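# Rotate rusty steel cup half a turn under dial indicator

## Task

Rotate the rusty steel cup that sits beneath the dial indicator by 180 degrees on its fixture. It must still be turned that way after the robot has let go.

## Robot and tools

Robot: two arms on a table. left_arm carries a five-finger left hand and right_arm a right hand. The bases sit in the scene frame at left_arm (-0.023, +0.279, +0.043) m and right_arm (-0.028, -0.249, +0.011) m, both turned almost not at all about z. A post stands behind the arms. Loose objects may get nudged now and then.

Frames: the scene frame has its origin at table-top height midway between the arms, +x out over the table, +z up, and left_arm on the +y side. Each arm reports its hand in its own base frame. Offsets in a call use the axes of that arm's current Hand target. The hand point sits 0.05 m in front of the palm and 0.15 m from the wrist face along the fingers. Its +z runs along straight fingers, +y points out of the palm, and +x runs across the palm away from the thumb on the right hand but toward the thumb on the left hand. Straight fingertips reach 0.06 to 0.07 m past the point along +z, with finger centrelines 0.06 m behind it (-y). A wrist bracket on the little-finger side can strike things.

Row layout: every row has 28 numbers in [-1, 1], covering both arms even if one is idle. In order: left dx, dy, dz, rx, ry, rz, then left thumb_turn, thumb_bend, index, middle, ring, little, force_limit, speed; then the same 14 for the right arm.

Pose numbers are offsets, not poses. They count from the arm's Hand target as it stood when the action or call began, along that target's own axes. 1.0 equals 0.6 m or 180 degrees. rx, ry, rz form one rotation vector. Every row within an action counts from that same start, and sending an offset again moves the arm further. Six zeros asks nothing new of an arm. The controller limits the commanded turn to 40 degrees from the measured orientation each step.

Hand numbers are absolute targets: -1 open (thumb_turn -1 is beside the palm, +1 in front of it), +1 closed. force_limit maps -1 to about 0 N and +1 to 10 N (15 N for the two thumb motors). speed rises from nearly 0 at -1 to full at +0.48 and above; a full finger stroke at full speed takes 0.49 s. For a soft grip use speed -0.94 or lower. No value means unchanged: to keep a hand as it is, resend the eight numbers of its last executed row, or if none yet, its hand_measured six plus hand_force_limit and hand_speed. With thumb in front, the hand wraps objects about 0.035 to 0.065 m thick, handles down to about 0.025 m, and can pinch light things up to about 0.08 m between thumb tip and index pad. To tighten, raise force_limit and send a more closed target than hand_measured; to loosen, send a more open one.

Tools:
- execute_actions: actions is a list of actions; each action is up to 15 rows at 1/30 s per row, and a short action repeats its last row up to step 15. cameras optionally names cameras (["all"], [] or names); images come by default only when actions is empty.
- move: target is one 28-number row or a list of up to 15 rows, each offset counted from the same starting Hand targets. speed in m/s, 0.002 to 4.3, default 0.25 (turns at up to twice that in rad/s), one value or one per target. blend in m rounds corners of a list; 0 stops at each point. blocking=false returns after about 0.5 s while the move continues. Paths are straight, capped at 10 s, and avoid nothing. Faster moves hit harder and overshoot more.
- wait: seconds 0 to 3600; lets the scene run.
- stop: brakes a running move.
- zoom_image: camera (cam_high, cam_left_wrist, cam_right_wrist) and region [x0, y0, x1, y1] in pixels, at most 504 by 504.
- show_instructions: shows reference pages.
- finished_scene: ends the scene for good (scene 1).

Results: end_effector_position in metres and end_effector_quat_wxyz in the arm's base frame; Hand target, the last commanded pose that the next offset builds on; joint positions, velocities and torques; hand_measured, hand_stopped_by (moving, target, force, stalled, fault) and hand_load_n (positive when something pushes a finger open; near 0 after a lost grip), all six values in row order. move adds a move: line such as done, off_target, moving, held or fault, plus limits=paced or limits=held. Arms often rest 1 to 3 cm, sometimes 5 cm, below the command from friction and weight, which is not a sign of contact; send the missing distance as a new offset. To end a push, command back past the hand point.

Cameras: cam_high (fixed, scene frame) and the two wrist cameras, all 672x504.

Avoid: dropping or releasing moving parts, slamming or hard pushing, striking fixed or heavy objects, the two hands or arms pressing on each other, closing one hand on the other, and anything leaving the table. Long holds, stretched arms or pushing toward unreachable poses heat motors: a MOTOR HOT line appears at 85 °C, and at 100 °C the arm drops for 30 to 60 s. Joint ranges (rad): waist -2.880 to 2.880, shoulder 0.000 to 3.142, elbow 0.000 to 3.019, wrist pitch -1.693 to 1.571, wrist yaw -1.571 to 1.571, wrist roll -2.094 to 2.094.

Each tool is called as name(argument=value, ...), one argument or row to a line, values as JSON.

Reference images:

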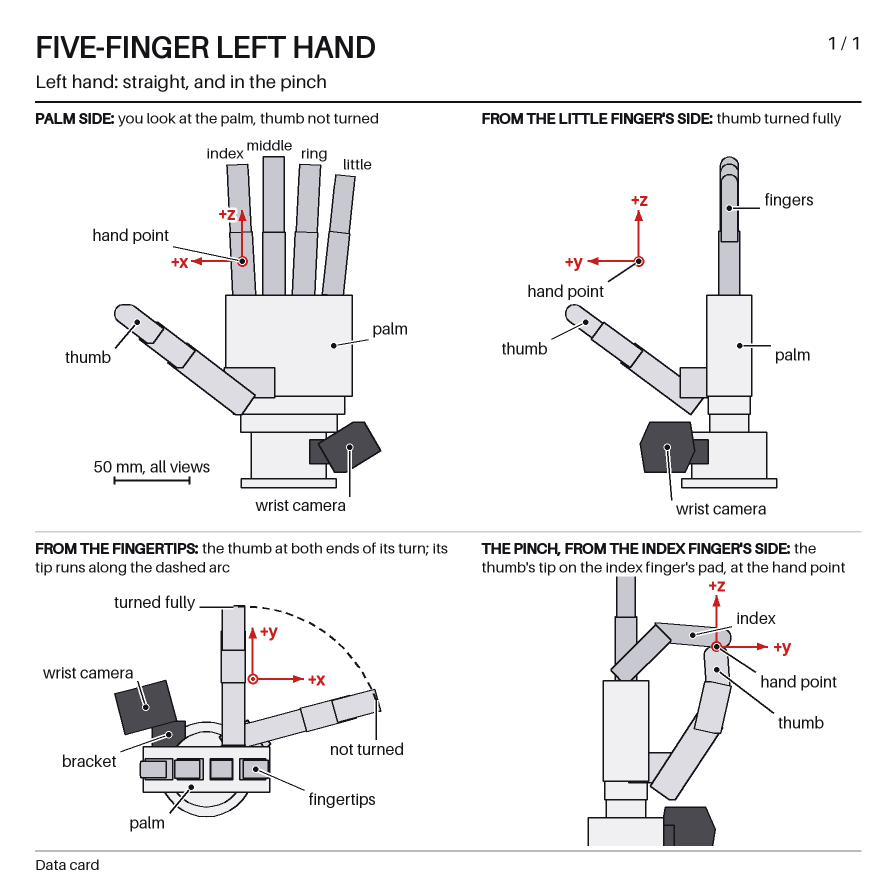

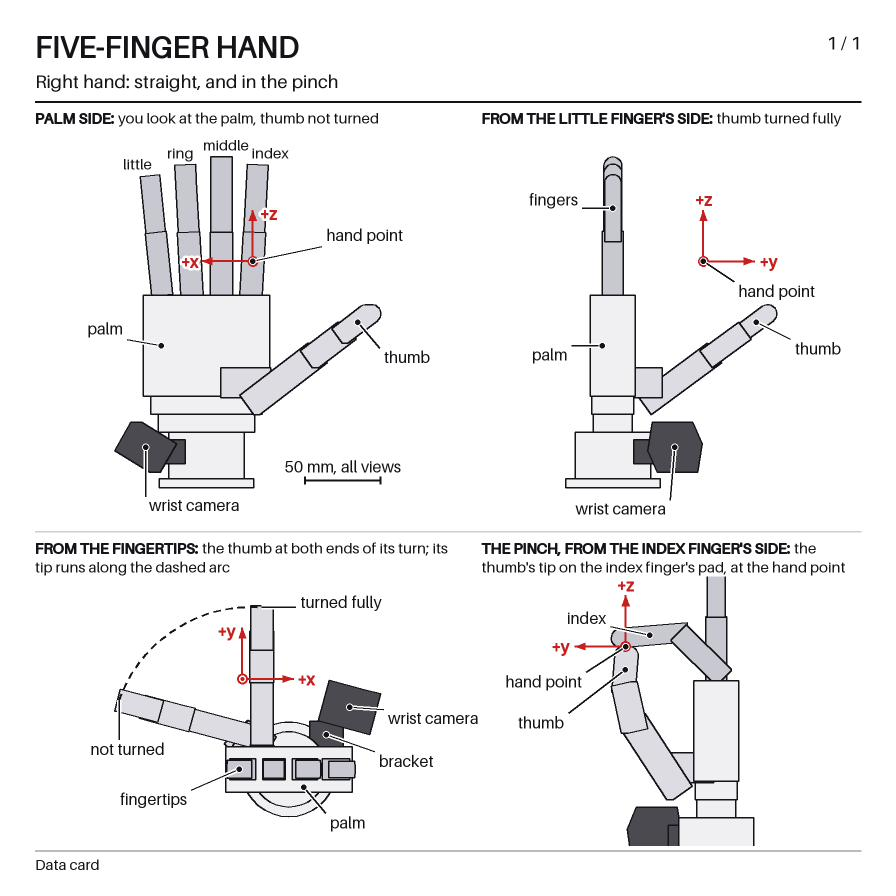

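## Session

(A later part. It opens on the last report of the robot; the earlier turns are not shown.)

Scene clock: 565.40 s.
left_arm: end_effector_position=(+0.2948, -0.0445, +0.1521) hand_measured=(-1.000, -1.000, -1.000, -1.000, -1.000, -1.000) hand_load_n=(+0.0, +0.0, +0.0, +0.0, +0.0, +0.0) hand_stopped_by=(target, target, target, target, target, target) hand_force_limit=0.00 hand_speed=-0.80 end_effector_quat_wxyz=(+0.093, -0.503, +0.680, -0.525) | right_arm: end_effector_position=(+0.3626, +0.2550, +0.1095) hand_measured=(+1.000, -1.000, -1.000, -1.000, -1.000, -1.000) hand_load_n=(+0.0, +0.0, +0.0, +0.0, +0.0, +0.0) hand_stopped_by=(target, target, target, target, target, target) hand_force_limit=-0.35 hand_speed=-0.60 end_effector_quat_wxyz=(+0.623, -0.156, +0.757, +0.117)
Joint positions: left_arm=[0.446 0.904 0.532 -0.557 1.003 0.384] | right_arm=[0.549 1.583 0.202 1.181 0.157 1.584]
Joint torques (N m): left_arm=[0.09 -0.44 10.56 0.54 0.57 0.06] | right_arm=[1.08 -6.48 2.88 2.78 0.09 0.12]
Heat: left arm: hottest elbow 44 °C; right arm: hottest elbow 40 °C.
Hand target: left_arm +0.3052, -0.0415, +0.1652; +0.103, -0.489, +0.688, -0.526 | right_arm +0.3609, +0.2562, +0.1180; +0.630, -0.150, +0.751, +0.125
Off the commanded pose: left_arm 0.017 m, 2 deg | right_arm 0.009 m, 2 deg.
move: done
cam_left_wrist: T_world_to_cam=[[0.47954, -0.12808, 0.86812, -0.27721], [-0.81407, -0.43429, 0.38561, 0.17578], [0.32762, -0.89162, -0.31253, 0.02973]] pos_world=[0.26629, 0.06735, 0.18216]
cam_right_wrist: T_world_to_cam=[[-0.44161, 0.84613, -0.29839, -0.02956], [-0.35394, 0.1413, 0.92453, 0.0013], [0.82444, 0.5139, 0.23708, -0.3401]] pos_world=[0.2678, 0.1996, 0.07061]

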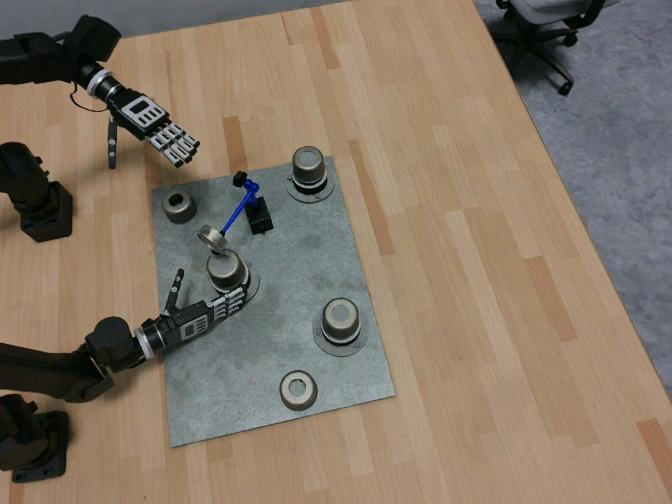

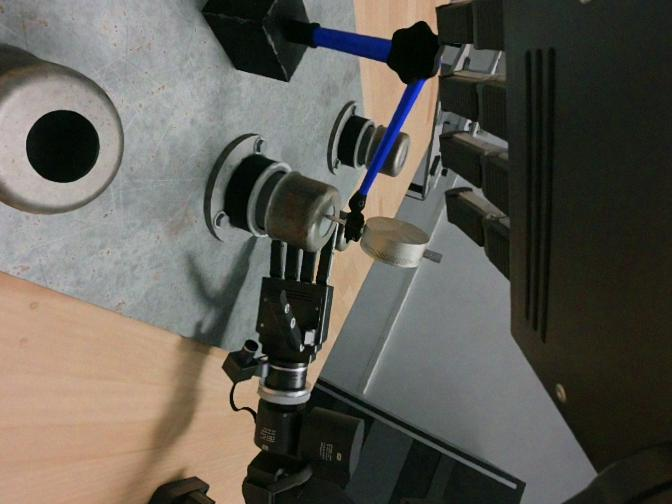

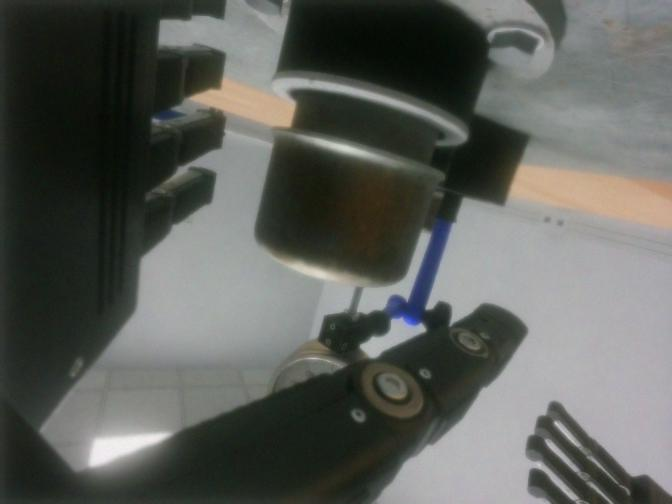

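move(
  target=[0,0,0,0,0,0,-1,-1,-1,-1,-1,-1,0,-0.8,-0.0065,0,0.0563,0,0,0,1,-1,-1,-1,-1,-1,-0.35,-0.6],
  cameras=["all"],
  speed=0.08,
)

zoom_image(
  camera="cam_right_wrist",
  region=[220, 50, 500, 330],
)

Scene clock: 583.00 s.
left_arm: end_effector_position=(+0.2948, -0.0445, +0.1521) hand_measured=(-1.000, -1.000, -1.000, -1.000, -1.000, -1.000) hand_load_n=(+0.0, +0.0, +0.0, +0.0, +0.0, +0.0) hand_stopped_by=(target, target, target, target, target, target) hand_force_limit=0.00 hand_speed=-0.80 end_effector_quat_wxyz=(+0.093, -0.503, +0.680, -0.525) | right_arm: end_effector_position=(+0.3850, +0.2692, +0.1165) hand_measured=(+1.000, -1.000, -1.000, -1.000, -1.000, -1.000) hand_load_n=(+0.0, +0.0, +0.0, +0.0, +0.0, +0.0) hand_stopped_by=(target, target, target, target, target, target) hand_force_limit=-0.35 hand_speed=-0.60 end_effector_quat_wxyz=(+0.632, -0.156, +0.749, +0.124)
Joint positions: left_arm=[0.446 0.904 0.532 -0.557 1.003 0.384] | right_arm=[0.544 1.618 0.272 1.173 0.142 1.585]
Joint torques (N m): left_arm=[-0.03 -0.26 10.51 0.53 0.57 0.06] | right_arm=[0.03 -5.77 4.72 1.81 -0.1 0.11]
Heat: left arm: hottest elbow 44 °C; right arm: hottest elbow 39 °C.
Hand target: left_arm +0.3052, -0.0415, +0.1652; +0.103, -0.489, +0.688, -0.526 | right_arm +0.3922, +0.2693, +0.1159; +0.630, -0.150, +0.751, +0.125
Off the commanded pose: left_arm 0.017 m, 2 deg | right_arm 0.007 m, 1 deg.
move: done
cam_left_wrist: T_world_to_cam=[[0.47954, -0.12808, 0.86812, -0.27721], [-0.81407, -0.43429, 0.38561, 0.17578], [0.32762, -0.89162, -0.31253, 0.02973]] pos_world=[0.26629, 0.06735, 0.18216]
cam_right_wrist: T_world_to_cam=[[-0.44343, 0.84683, -0.2937, -0.02957], [-0.3738, 0.1231, 0.91931, 0.01394], [0.81465, 0.51743, 0.26195, -0.36754]] pos_world=[0.29151, 0.2135, 0.07478]

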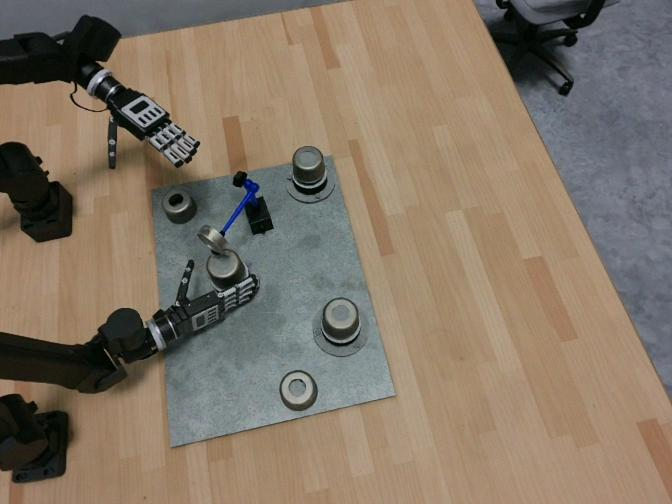

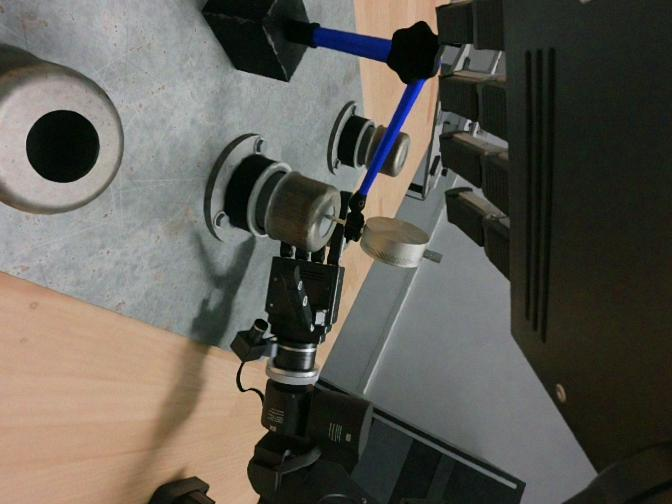

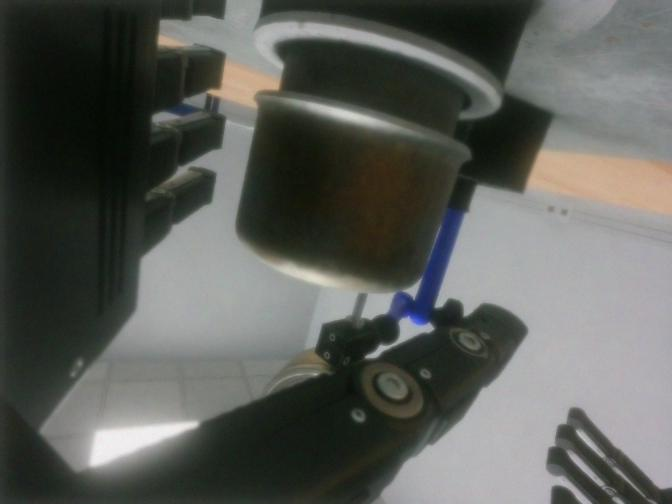

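Scaled by 1.800 from the camera's image (finer frame: 960x720).

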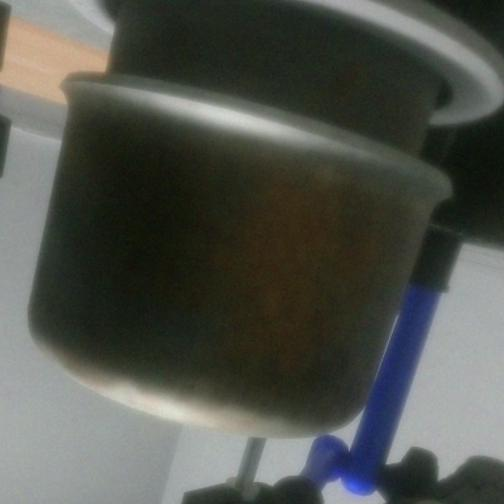

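move(
  target=[0,0,0,0,0,0,-1,-1,-1,-1,-1,-1,0,-0.8,0.0164,0,0.0075,0,0,0,1,-1,-1,-1,-1,-1,-0.35,-0.6],
  cameras=[],
  speed=0.05,
)

Scene clock: 588.60 s.
left_arm: end_effector_position=(+0.2948, -0.0445, +0.1521) hand_measured=(-1.000, -1.000, -1.000, -1.000, -1.000, -1.000) hand_load_n=(+0.0, +0.0, +0.0, +0.0, +0.0, +0.0) hand_stopped_by=(target, target, target, target, target, target) hand_force_limit=0.00 hand_speed=-0.80 end_effector_quat_wxyz=(+0.093, -0.503, +0.680, -0.525) | right_arm: end_effector_position=(+0.3896, +0.2703, +0.1055) hand_measured=(+1.000, -1.000, -1.000, -1.000, -1.000, -1.000) hand_load_n=(+0.0, +0.0, +0.0, +0.0, +0.0, +0.0) hand_stopped_by=(target, target, target, target, target, target) hand_force_limit=-0.35 hand_speed=-0.60 end_effector_quat_wxyz=(+0.629, -0.156, +0.752, +0.123)
Joint positions: left_arm=[0.446 0.904 0.532 -0.557 1.003 0.384] | right_arm=[0.54 1.676 0.284 1.21 0.141 1.585]
Joint torques (N m): left_arm=[-0.09 -0.56 10.59 0.49 0.58 0.06] | right_arm=[0.21 -5.54 4.04 2.52 -0.11 0.12]
Heat: left arm: hottest elbow 44 °C; right arm: hottest elbow 39 °C.
Hand target: left_arm +0.3052, -0.0415, +0.1652; +0.103, -0.489, +0.688, -0.526 | right_arm +0.3948, +0.2703, +0.1055; +0.631, -0.150, +0.751, +0.125
Off the commanded pose: left_arm 0.017 m, 2 deg | right_arm 0.005 m, 1 deg.
move: done

execute_actions(
  actions=[
    [[0,0,0,0,0,0,-1,-1,-1,-1,-1,-1,0,-0.8,0,0,0,0,0,0,1,-0.05,-0.05,-0.1,-1,-1,-0.3,-0.9]],
  ],
)

wait(
  seconds=4,
  cameras=["all"],
)

zoom_image(
  camera="cam_right_wrist",
  region=[220, 50, 500, 330],
)

zoom_image(
  camera="cam_left_wrist",
  region=[250, 150, 360, 270],
)

Scene clock: 596.23 s.
left_arm: end_effector_position=(+0.2948, -0.0445, +0.1521) hand_measured=(-1.000, -1.000, -1.000, -1.000, -1.000, -1.000) hand_load_n=(-0.5, +0.0, +0.0, +0.0, +0.0, +0.0) hand_stopped_by=(target, target, target, target, target, target) hand_force_limit=0.00 hand_speed=-0.80 end_effector_quat_wxyz=(+0.093, -0.503, +0.680, -0.525) | right_arm: end_effector_position=(+0.3947, +0.2657, +0.1062) hand_measured=(+1.000, -0.664, -0.368, -0.452, -1.000, -1.000) hand_load_n=(-0.5, +5.0, +5.0, +1.5, +0.0, +0.0) hand_stopped_by=(target, force, force, force, target, target) hand_force_limit=-0.30 hand_speed=-0.90 end_effector_quat_wxyz=(+0.631, -0.149, +0.752, +0.117)
Joint positions: left_arm=[0.446 0.904 0.532 -0.557 1.003 0.384] | right_arm=[0.53 1.678 0.288 1.212 0.149 1.586]
Joint torques (N m): left_arm=[-0.03 -0.79 10.56 0.46 0.59 0.05] | right_arm=[1.03 -5.83 3.71 2.44 -0.39 0.11]
Heat: left arm: hottest elbow 44 °C; right arm: hottest elbow 38 °C.
Hand target: left_arm +0.3052, -0.0415, +0.1652; +0.103, -0.489, +0.688, -0.526 | right_arm +0.3947, +0.2703, +0.1055; +0.631, -0.150, +0.751, +0.125
Off the commanded pose: left_arm 0.017 m, 2 deg | right_arm 0.005 m, 1 deg.

Scene clock: 600.23 s.
left_arm: end_effector_position=(+0.2948, -0.0445, +0.1521) hand_measured=(-1.000, -1.000, -1.000, -1.000, -1.000, -1.000) hand_load_n=(+0.0, +0.0, +0.0, +0.0, +0.0, +0.0) hand_stopped_by=(target, target, target, target, target, target) hand_force_limit=0.00 hand_speed=-0.80 end_effector_quat_wxyz=(+0.093, -0.503, +0.680, -0.525) | right_arm: end_effector_position=(+0.3947, +0.2657, +0.1062) hand_measured=(+1.000, -0.664, -0.368, -0.452, -1.000, -1.000) hand_load_n=(-1.0, +5.0, +5.5, +1.5, +0.0, +0.0) hand_stopped_by=(target, force, force, force, target, target) hand_force_limit=-0.30 hand_speed=-0.90 end_effector_quat_wxyz=(+0.631, -0.149, +0.752, +0.117)
Joint positions: left_arm=[0.446 0.904 0.532 -0.557 1.003 0.384] | right_arm=[0.53 1.678 0.288 1.212 0.149 1.586]
Joint torques (N m): left_arm=[0.09 -0.56 10.66 0.49 0.58 0.04] | right_arm=[1.14 -5.71 3.7 2.45 -0.4 0.11]
Heat: left arm: hottest elbow 44 °C; right arm: hottest elbow 38 °C.
Hand target: left_arm +0.3052, -0.0415, +0.1652; +0.103, -0.489, +0.688, -0.526 | right_arm +0.3947, +0.2703, +0.1055; +0.631, -0.150, +0.751, +0.125
Off the commanded pose: left_arm 0.017 m, 2 deg | right_arm 0.005 m, 1 deg.
wait: 4.00 s; at rest by 0.17 s
cam_left_wrist: T_world_to_cam=[[0.47954, -0.12808, 0.86812, -0.27721], [-0.81407, -0.43429, 0.38561, 0.17578], [0.32762, -0.89162, -0.31253, 0.02973]] pos_world=[0.26629, 0.06735, 0.18216]
cam_right_wrist: T_world_to_cam=[[-0.42683, 0.85518, -0.29408, -0.03412], [-0.36802, 0.13278, 0.92029, 0.02243], [0.82606, 0.50103, 0.25805, -0.3707]] pos_world=[0.29991, 0.21193, 0.06498]

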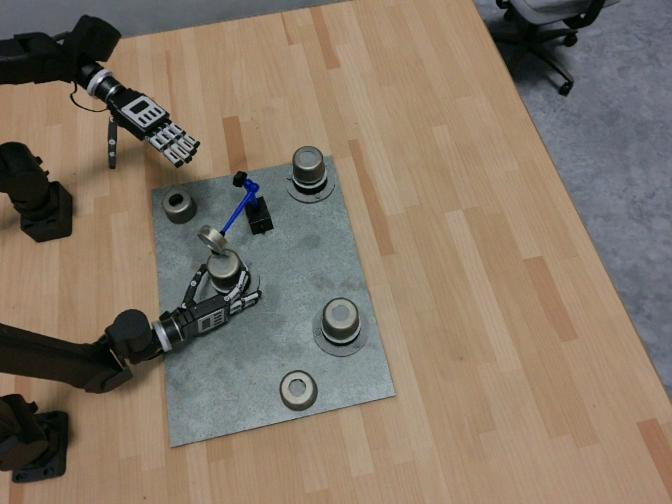

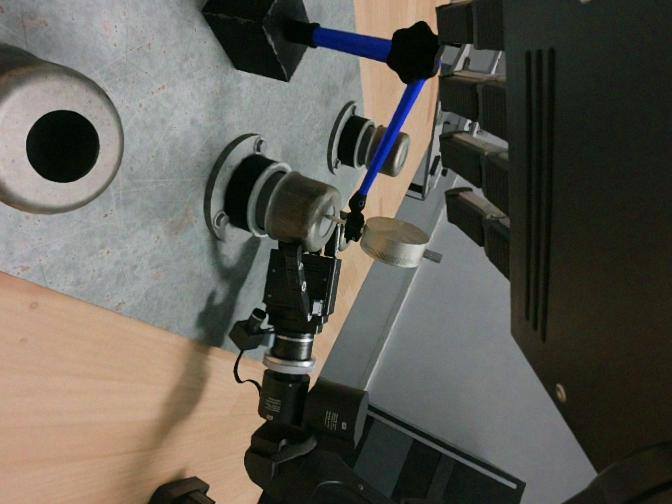

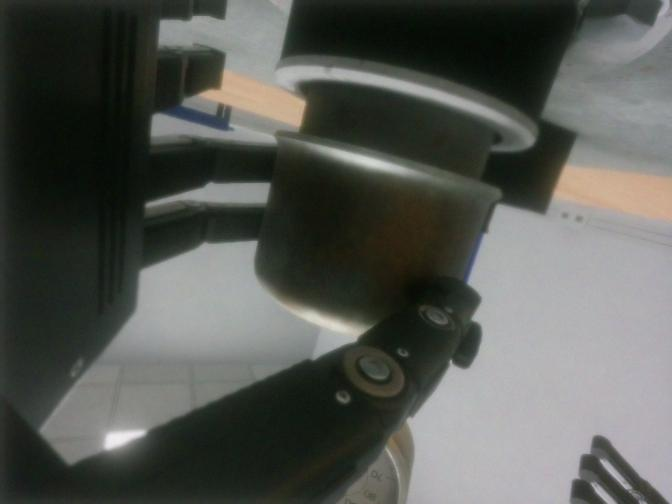

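Scaled by 1.800 from the camera's image (finer frame: 960x720).

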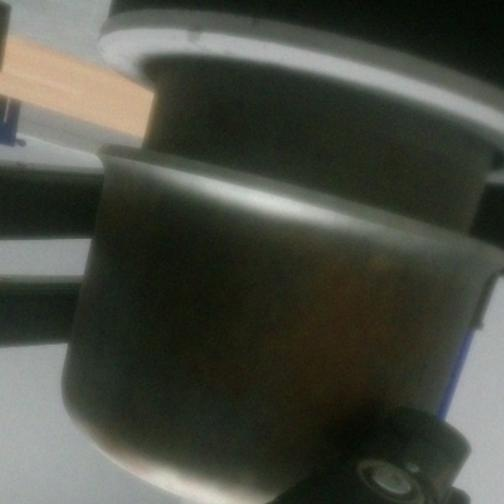

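Scaled by 4.200 from the camera's image (finer frame: 960x720).

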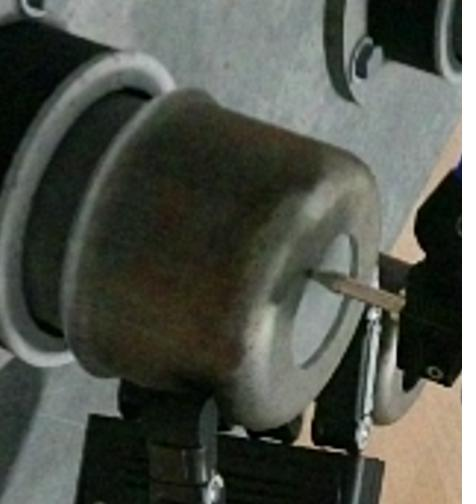

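move(
  target=[0,0,0,0,0,0,-1,-1,-1,-1,-1,-1,0,-0.8,-0.001,-0.0026,0.006,-0.0821,0,-0.0145,1,-0.05,-0.05,-0.1,-1,-1,-0.3,-0.9],
  cameras=["all"],
  speed=0.12,
)

zoom_image(
  camera="cam_right_wrist",
  region=[220, 50, 500, 330],
)

zoom_image(
  camera="cam_left_wrist",
  region=[250, 150, 360, 270],
)

Scene clock: 617.30 s.
left_arm: end_effector_position=(+0.2948, -0.0445, +0.1521) hand_measured=(-1.000, -1.000, -1.000, -1.000, -1.000, -1.000) hand_load_n=(+0.0, +0.0, -0.5, +0.0, +0.0, +0.0) hand_stopped_by=(target, target, target, target, target, target) hand_force_limit=0.00 hand_speed=-0.80 end_effector_quat_wxyz=(+0.093, -0.503, +0.680, -0.525) | right_arm: end_effector_position=(+0.3997, +0.2610, +0.1075) hand_measured=(+1.000, -0.662, -0.368, -0.452, -1.000, -1.000) hand_load_n=(-1.5, +2.5, +4.0, +0.5, +0.0, +0.0) hand_stopped_by=(target, force, force, force, target, target) hand_force_limit=-0.30 hand_speed=-0.90 end_effector_quat_wxyz=(+0.611, -0.231, +0.730, +0.202)
Joint positions: left_arm=[0.446 0.904 0.532 -0.557 1.003 0.384] | right_arm=[0.342 1.704 0.343 1.181 -0.279 1.533]
Joint torques (N m): left_arm=[-0.09 -0.38 10.63 0.53 0.58 0.05] | right_arm=[1.44 -6.53 4.63 1.68 -0.78 -0.12]
Heat: left arm: hottest elbow 44 °C; right arm: hottest elbow 38 °C.
Hand target: left_arm +0.3052, -0.0415, +0.1652; +0.103, -0.489, +0.688, -0.526 | right_arm +0.3988, +0.2703, +0.1055; +0.609, -0.247, +0.725, +0.207
Off the commanded pose: left_arm 0.017 m, 2 deg | right_arm 0.009 m, 2 deg.
move: done
cam_left_wrist: T_world_to_cam=[[0.47954, -0.12808, 0.86812, -0.27721], [-0.81407, -0.43429, 0.38561, 0.17578], [0.32762, -0.89162, -0.31253, 0.02973]] pos_world=[0.26629, 0.06735, 0.18216]
cam_right_wrist: T_world_to_cam=[[-0.62248, 0.73397, -0.27167, 0.07981], [-0.37894, 0.02107, 0.92518, 0.05678], [0.68478, 0.67885, 0.26502, -0.36353]] pos_world=[0.32013, 0.18701, 0.06549]

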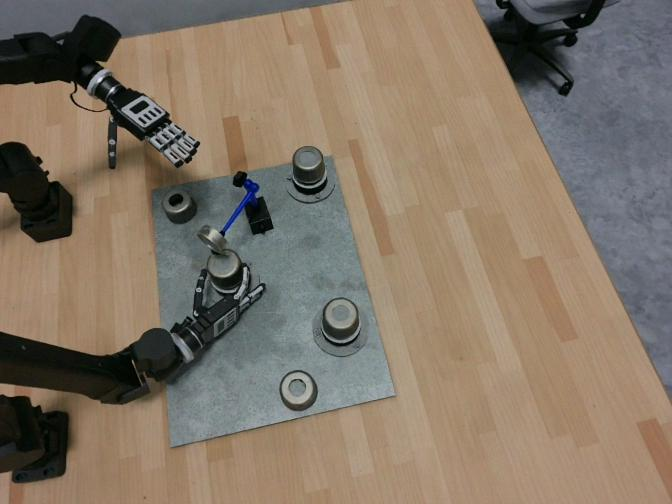

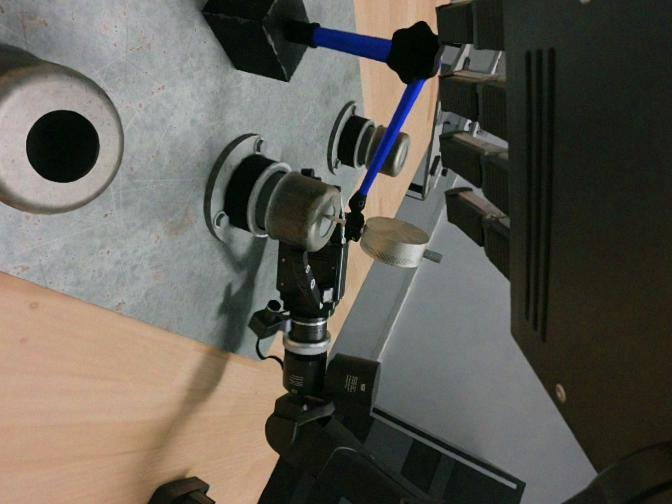

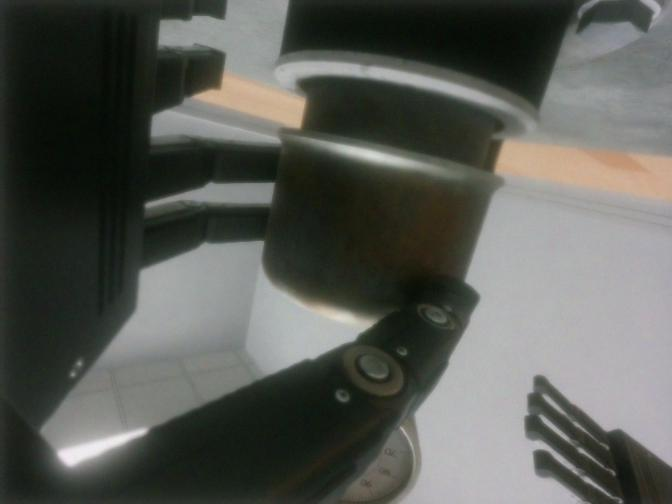

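Scaled by 1.800 from the camera's image (finer frame: 960x720).

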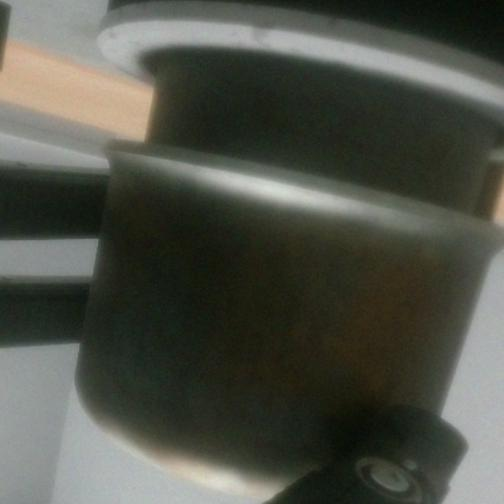

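Scaled by 4.200 from the camera's image (finer frame: 960x720).

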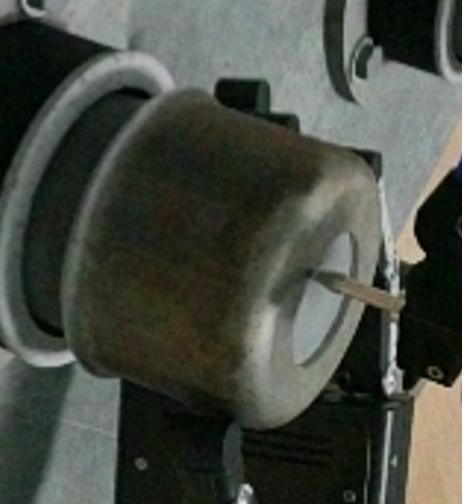

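execute_actions(
  actions=[
    [[0,0,0,0,0,0,-1,-1,-1,-1,-1,-1,0,-0.8,0,0,0,0,0,0,1,0.0,0.0,-0.05,-1,-1,0.3,-0.94]],
  ],
)

wait(
  seconds=2,
  cameras=["all"],
)

zoom_image(
  camera="cam_right_wrist",
  region=[220, 50, 500, 330],
)

Scene clock: 638.23 s.
left_arm: end_effector_position=(+0.2948, -0.0445, +0.1521) hand_measured=(-1.000, -1.000, -1.000, -1.000, -1.000, -1.000) hand_load_n=(+0.0, +0.0, +0.0, +0.0, +0.0, +0.0) hand_stopped_by=(target, target, target, target, target, target) hand_force_limit=0.00 hand_speed=-0.80 end_effector_quat_wxyz=(+0.093, -0.503, +0.680, -0.525) | right_arm: end_effector_position=(+0.4006, +0.2608, +0.1075) hand_measured=(+1.000, -0.650, -0.348, -0.420, -1.000, -1.000) hand_load_n=(-1.5, +10.0, +5.5, +6.5, +0.0, +0.0) hand_stopped_by=(target, force, force, force, target, target) hand_force_limit=0.30 hand_speed=-0.94 end_effector_quat_wxyz=(+0.612, -0.232, +0.729, +0.200)
Joint positions: left_arm=[0.446 0.904 0.532 -0.557 1.003 0.384] | right_arm=[0.34 1.704 0.345 1.18 -0.279 1.528]
Joint torques (N m): left_arm=[-0.15 -0.56 10.59 0.57 0.59 0.05] | right_arm=[1.49 -6.65 4.41 1.76 -0.79 -0.09]
Heat: left arm: hottest elbow 44 °C; right arm: hottest elbow 38 °C.
Hand target: left_arm +0.3052, -0.0415, +0.1652; +0.103, -0.489, +0.688, -0.526 | right_arm +0.3987, +0.2703, +0.1054; +0.609, -0.247, +0.725, +0.207
Off the commanded pose: left_arm 0.017 m, 2 deg | right_arm 0.010 m, 2 deg.

Scene clock: 640.23 s.
left_arm: end_effector_position=(+0.2948, -0.0445, +0.1521) hand_measured=(-1.000, -1.000, -1.000, -1.000, -1.000, -1.000) hand_load_n=(+0.0, +0.0, -0.5, +0.0, +0.0, +0.0) hand_stopped_by=(target, target, target, target, target, target) hand_force_limit=0.00 hand_speed=-0.80 end_effector_quat_wxyz=(+0.093, -0.503, +0.680, -0.525) | right_arm: end_effector_position=(+0.4006, +0.2608, +0.1075) hand_measured=(+1.000, -0.650, -0.348, -0.420, -1.000, -1.000) hand_load_n=(-1.5, +9.5, +5.5, +6.5, +0.0, +0.0) hand_stopped_by=(target, force, force, force, target, target) hand_force_limit=0.30 hand_speed=-0.94 end_effector_quat_wxyz=(+0.612, -0.232, +0.729, +0.200)
Joint positions: left_arm=[0.446 0.904 0.532 -0.557 1.003 0.384] | right_arm=[0.34 1.704 0.345 1.18 -0.279 1.528]
Joint torques (N m): left_arm=[0.09 -0.62 10.62 0.51 0.59 0.05] | right_arm=[1.67 -6.65 4.48 1.77 -0.8 -0.09]
Heat: left arm: hottest elbow 44 °C; right arm: hottest elbow 38 °C.
Hand target: left_arm +0.3052, -0.0415, +0.1652; +0.103, -0.489, +0.688, -0.526 | right_arm +0.3987, +0.2703, +0.1054; +0.609, -0.247, +0.725, +0.207
Off the commanded pose: left_arm 0.017 m, 2 deg | right_arm 0.010 m, 2 deg.
wait: 2.00 s; at rest by 0.17 s
cam_left_wrist: T_world_to_cam=[[0.47954, -0.12808, 0.86812, -0.27721], [-0.81407, -0.43429, 0.38561, 0.17578], [0.32762, -0.89162, -0.31253, 0.02973]] pos_world=[0.26629, 0.06735, 0.18216]
cam_right_wrist: T_world_to_cam=[[-0.62104, 0.73324, -0.27689, 0.0808], [-0.38215, 0.02516, 0.92376, 0.05757], [0.6843, 0.67951, 0.26458, -0.36395]] pos_world=[0.32124, 0.18661, 0.06549]

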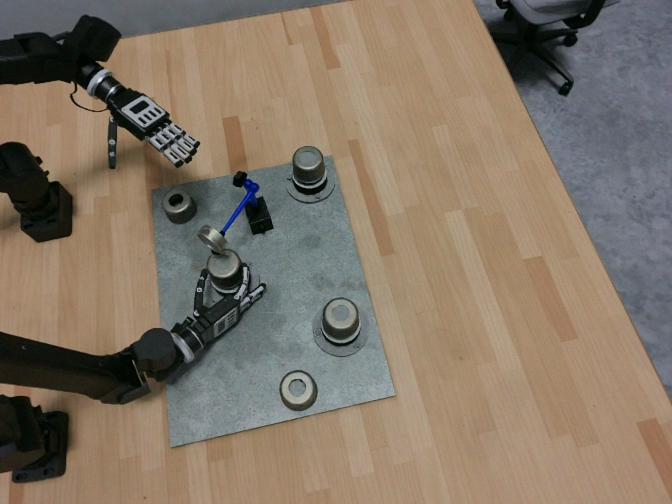

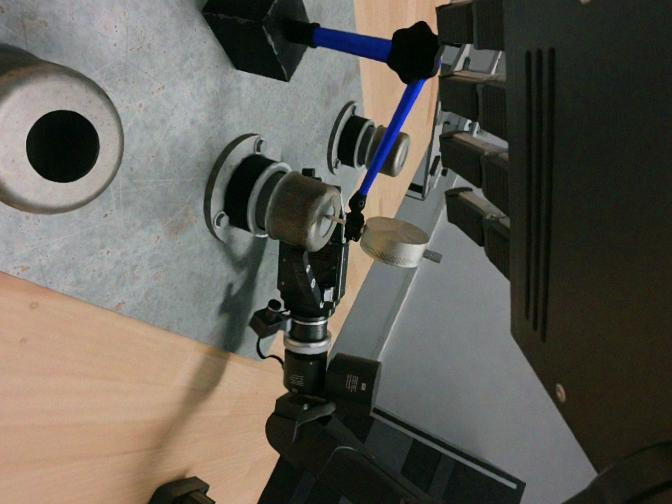

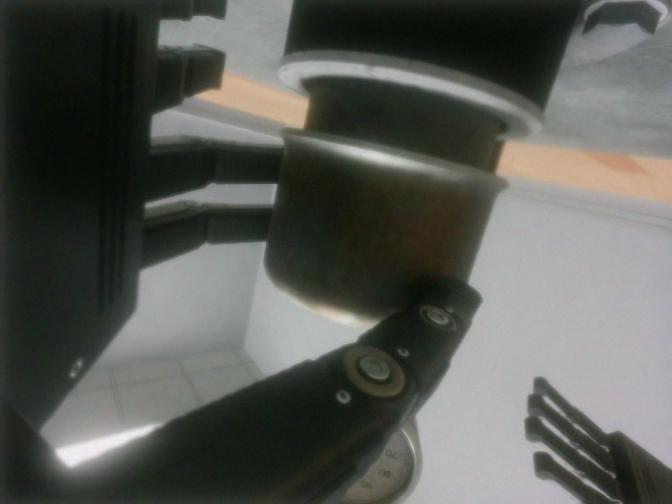

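Scaled by 1.800 from the camera's image (finer frame: 960x720).

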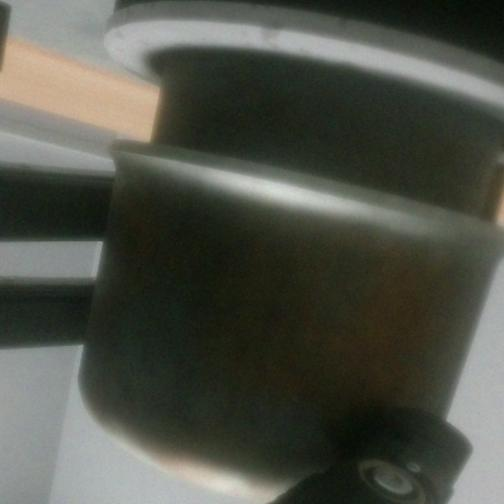

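move(
  target=[0,0,0,0,0,0,-1,-1,-1,-1,-1,-1,0,-0.8,-0.001,0.002,0.003,-0.0821,0,-0.0145,1,0.0,0.0,-0.05,-1,-1,0.3,-0.94],
  cameras=["all"],
  speed=0.12,
)

zoom_image(
  camera="cam_right_wrist",
  region=[220, 50, 500, 330],
)

zoom_image(
  camera="cam_left_wrist",
  region=[250, 150, 360, 270],
)

Scene clock: 646.47 s.
left_arm: end_effector_position=(+0.2948, -0.0445, +0.1521) hand_measured=(-1.000, -1.000, -1.000, -1.000, -1.000, -1.000) hand_load_n=(+0.0, +0.0, +0.0, +0.0, +0.0, +0.0) hand_stopped_by=(target, target, target, target, target, target) hand_force_limit=0.00 hand_speed=-0.80 end_effector_quat_wxyz=(+0.093, -0.503, +0.680, -0.525) | right_arm: end_effector_position=(+0.4058, +0.2601, +0.1064) hand_measured=(+1.000, -0.650, -0.348, -0.420, -1.000, -1.000) hand_load_n=(-1.5, +9.5, +6.0, +6.0, +0.0, +0.0) hand_stopped_by=(target, force, force, force, target, target) hand_force_limit=0.30 hand_speed=-0.94 end_effector_quat_wxyz=(+0.582, -0.322, +0.696, +0.271)
Joint positions: left_arm=[0.446 0.904 0.532 -0.557 1.003 0.384] | right_arm=[0.217 1.739 0.455 1.064 -0.641 1.44]
Joint torques (N m): left_arm=[0.32 -0.73 10.61 0.49 0.58 0.07] | right_arm=[2.32 -7.77 4.86 1.59 -1.14 -0.08]
Heat: left arm: hottest elbow 44 °C; right arm: hottest elbow 38 °C.
Hand target: left_arm +0.3052, -0.0415, +0.1652; +0.103, -0.489, +0.688, -0.526 | right_arm +0.3995, +0.2723, +0.1057; +0.576, -0.340, +0.687, +0.284
Off the commanded pose: left_arm 0.017 m, 2 deg | right_arm 0.014 m, 3 deg.
move: off_target (right_arm)
cam_left_wrist: T_world_to_cam=[[0.47954, -0.12808, 0.86812, -0.27721], [-0.81407, -0.43429, 0.38561, 0.17578], [0.32762, -0.89162, -0.31253, 0.02973]] pos_world=[0.26629, 0.06735, 0.18216]
cam_right_wrist: T_world_to_cam=[[-0.78091, 0.55782, -0.28111, 0.19509], [-0.37806, -0.06383, 0.92358, 0.08204], [0.49725, 0.82751, 0.26073, -0.32878]] pos_world=[0.34685, 0.16848, 0.06479]

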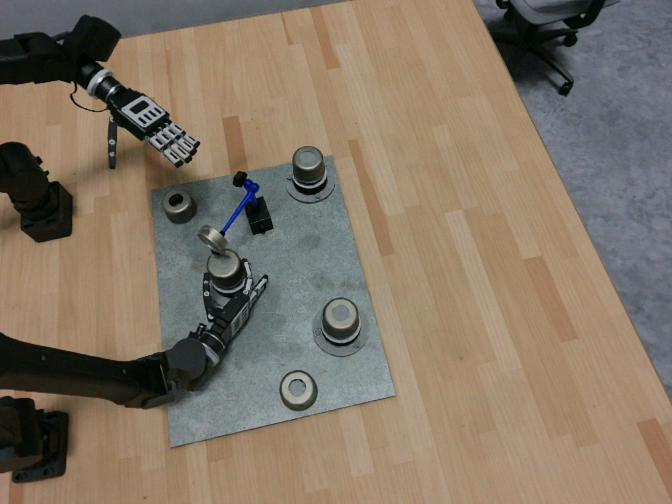

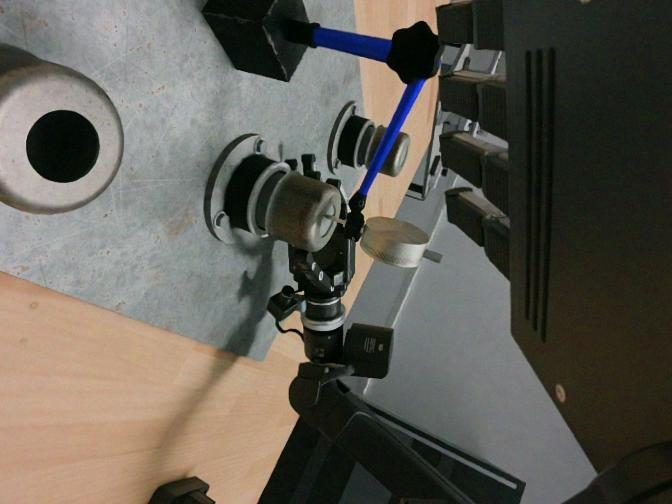

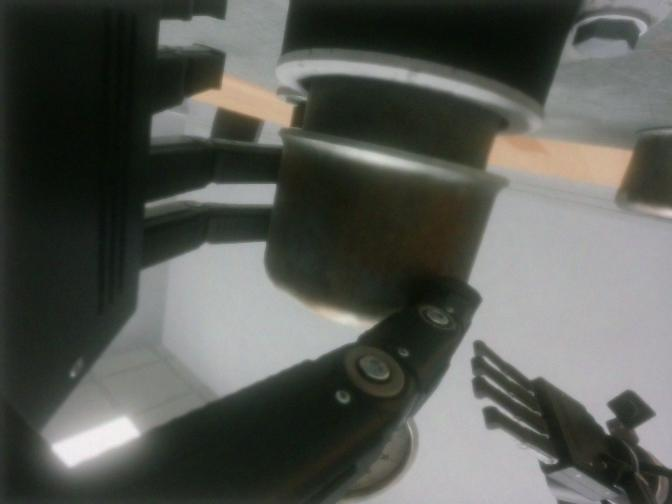

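Scaled by 1.800 from the camera's image (finer frame: 960x720).

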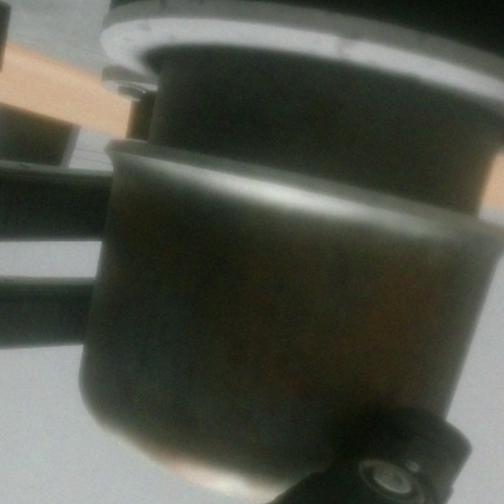

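Scaled by 4.200 from the camera's image (finer frame: 960x720).

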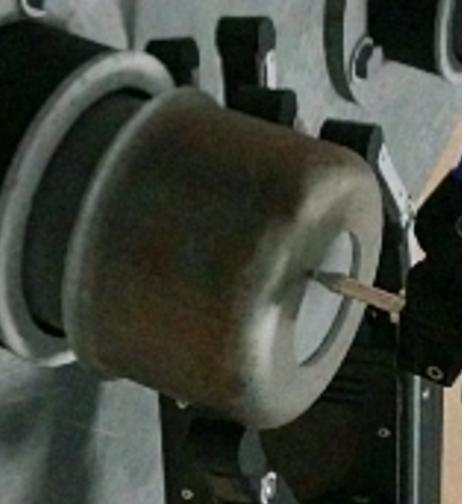

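move(
  target=[0,0,0,0,0,0,-1,-1,-1,-1,-1,-1,0,-0.8,-0.0009,-0.0149,0.0051,-0.1094,0,-0.0193,1,0.0,0.0,-0.05,-1,-1,0.3,-0.94],
  cameras=["all"],
  speed=0.12,
)

zoom_image(
  camera="cam_right_wrist",
  region=[220, 50, 500, 330],
)

zoom_image(
  camera="cam_left_wrist",
  region=[250, 150, 360, 270],
)

Scene clock: 668.57 s.
left_arm: end_effector_position=(+0.2948, -0.0445, +0.1521) hand_measured=(-1.000, -1.000, -1.000, -1.000, -1.000, -1.000) hand_load_n=(+0.0, +0.0, +0.0, +0.0, +0.0, +0.0) hand_stopped_by=(target, target, target, target, target, target) hand_force_limit=0.00 hand_speed=-0.80 end_effector_quat_wxyz=(+0.093, -0.503, +0.680, -0.525) | right_arm: end_effector_position=(+0.4133, +0.2614, +0.1044) hand_measured=(+1.000, -0.650, -0.348, -0.420, -1.000, -1.000) hand_load_n=(-2.0, +9.0, +5.5, +5.5, +0.0, +0.0) hand_stopped_by=(target, force, force, force, target, target) hand_force_limit=0.30 hand_speed=-0.94 end_effector_quat_wxyz=(+0.524, -0.443, +0.627, +0.369)
Joint positions: left_arm=[0.446 0.904 0.532 -0.557 1.003 0.384] | right_arm=[0.139 1.81 0.676 0.76 -1.06 1.24]
Joint torques (N m): left_arm=[0.15 -0.38 10.56 0.47 0.57 0.06] | right_arm=[1.73 -10.11 5.65 1.17 -1.11 -0.03]
Heat: left arm: hottest elbow 45 °C; right arm: hottest elbow 38 °C.
Hand target: left_arm +0.3052, -0.0415, +0.1652; +0.103, -0.489, +0.688, -0.526 | right_arm +0.4084, +0.2695, +0.1057; +0.518, -0.454, +0.618, +0.380
Off the commanded pose: left_arm 0.017 m, 2 deg | right_arm 0.009 m, 2 deg.
move: done
cam_left_wrist: T_world_to_cam=[[0.47954, -0.12808, 0.86812, -0.27721], [-0.81407, -0.43429, 0.38561, 0.17578], [0.32762, -0.89162, -0.31253, 0.02973]] pos_world=[0.26629, 0.06735, 0.18216]
cam_right_wrist: T_world_to_cam=[[-0.92687, 0.2456, -0.2839, 0.34197], [-0.33291, -0.18833, 0.92396, 0.10059], [0.17346, 0.9509, 0.25632, -0.23117]] pos_world=[0.39055, 0.15478, 0.0634]

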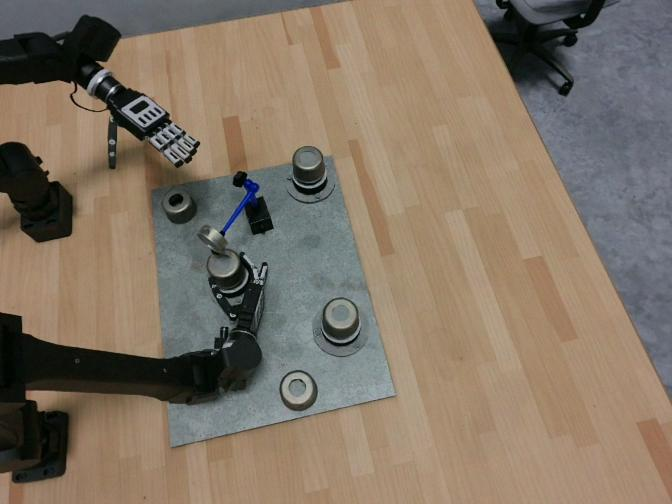

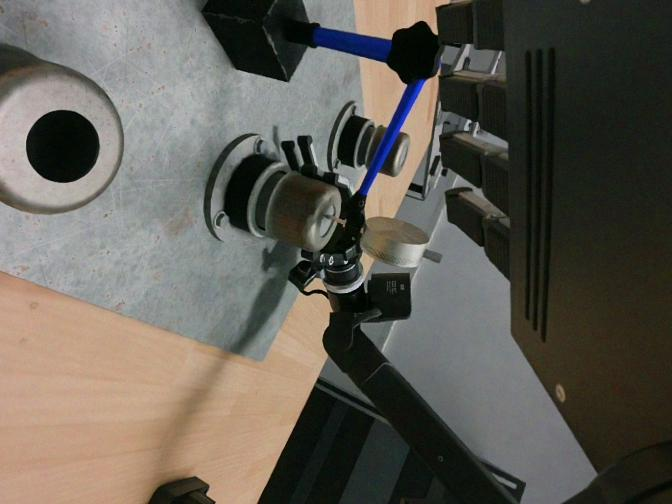

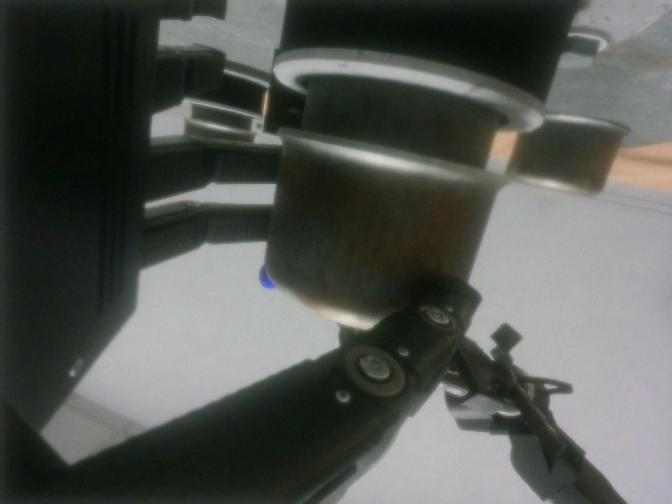

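Scaled by 1.800 from the camera's image (finer frame: 960x720).

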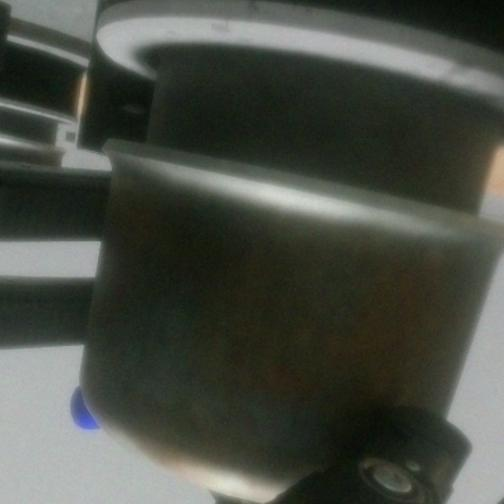

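Scaled by 4.200 from the camera's image (finer frame: 960x720).

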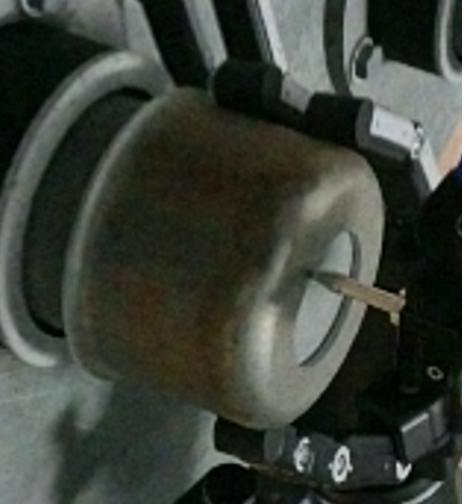

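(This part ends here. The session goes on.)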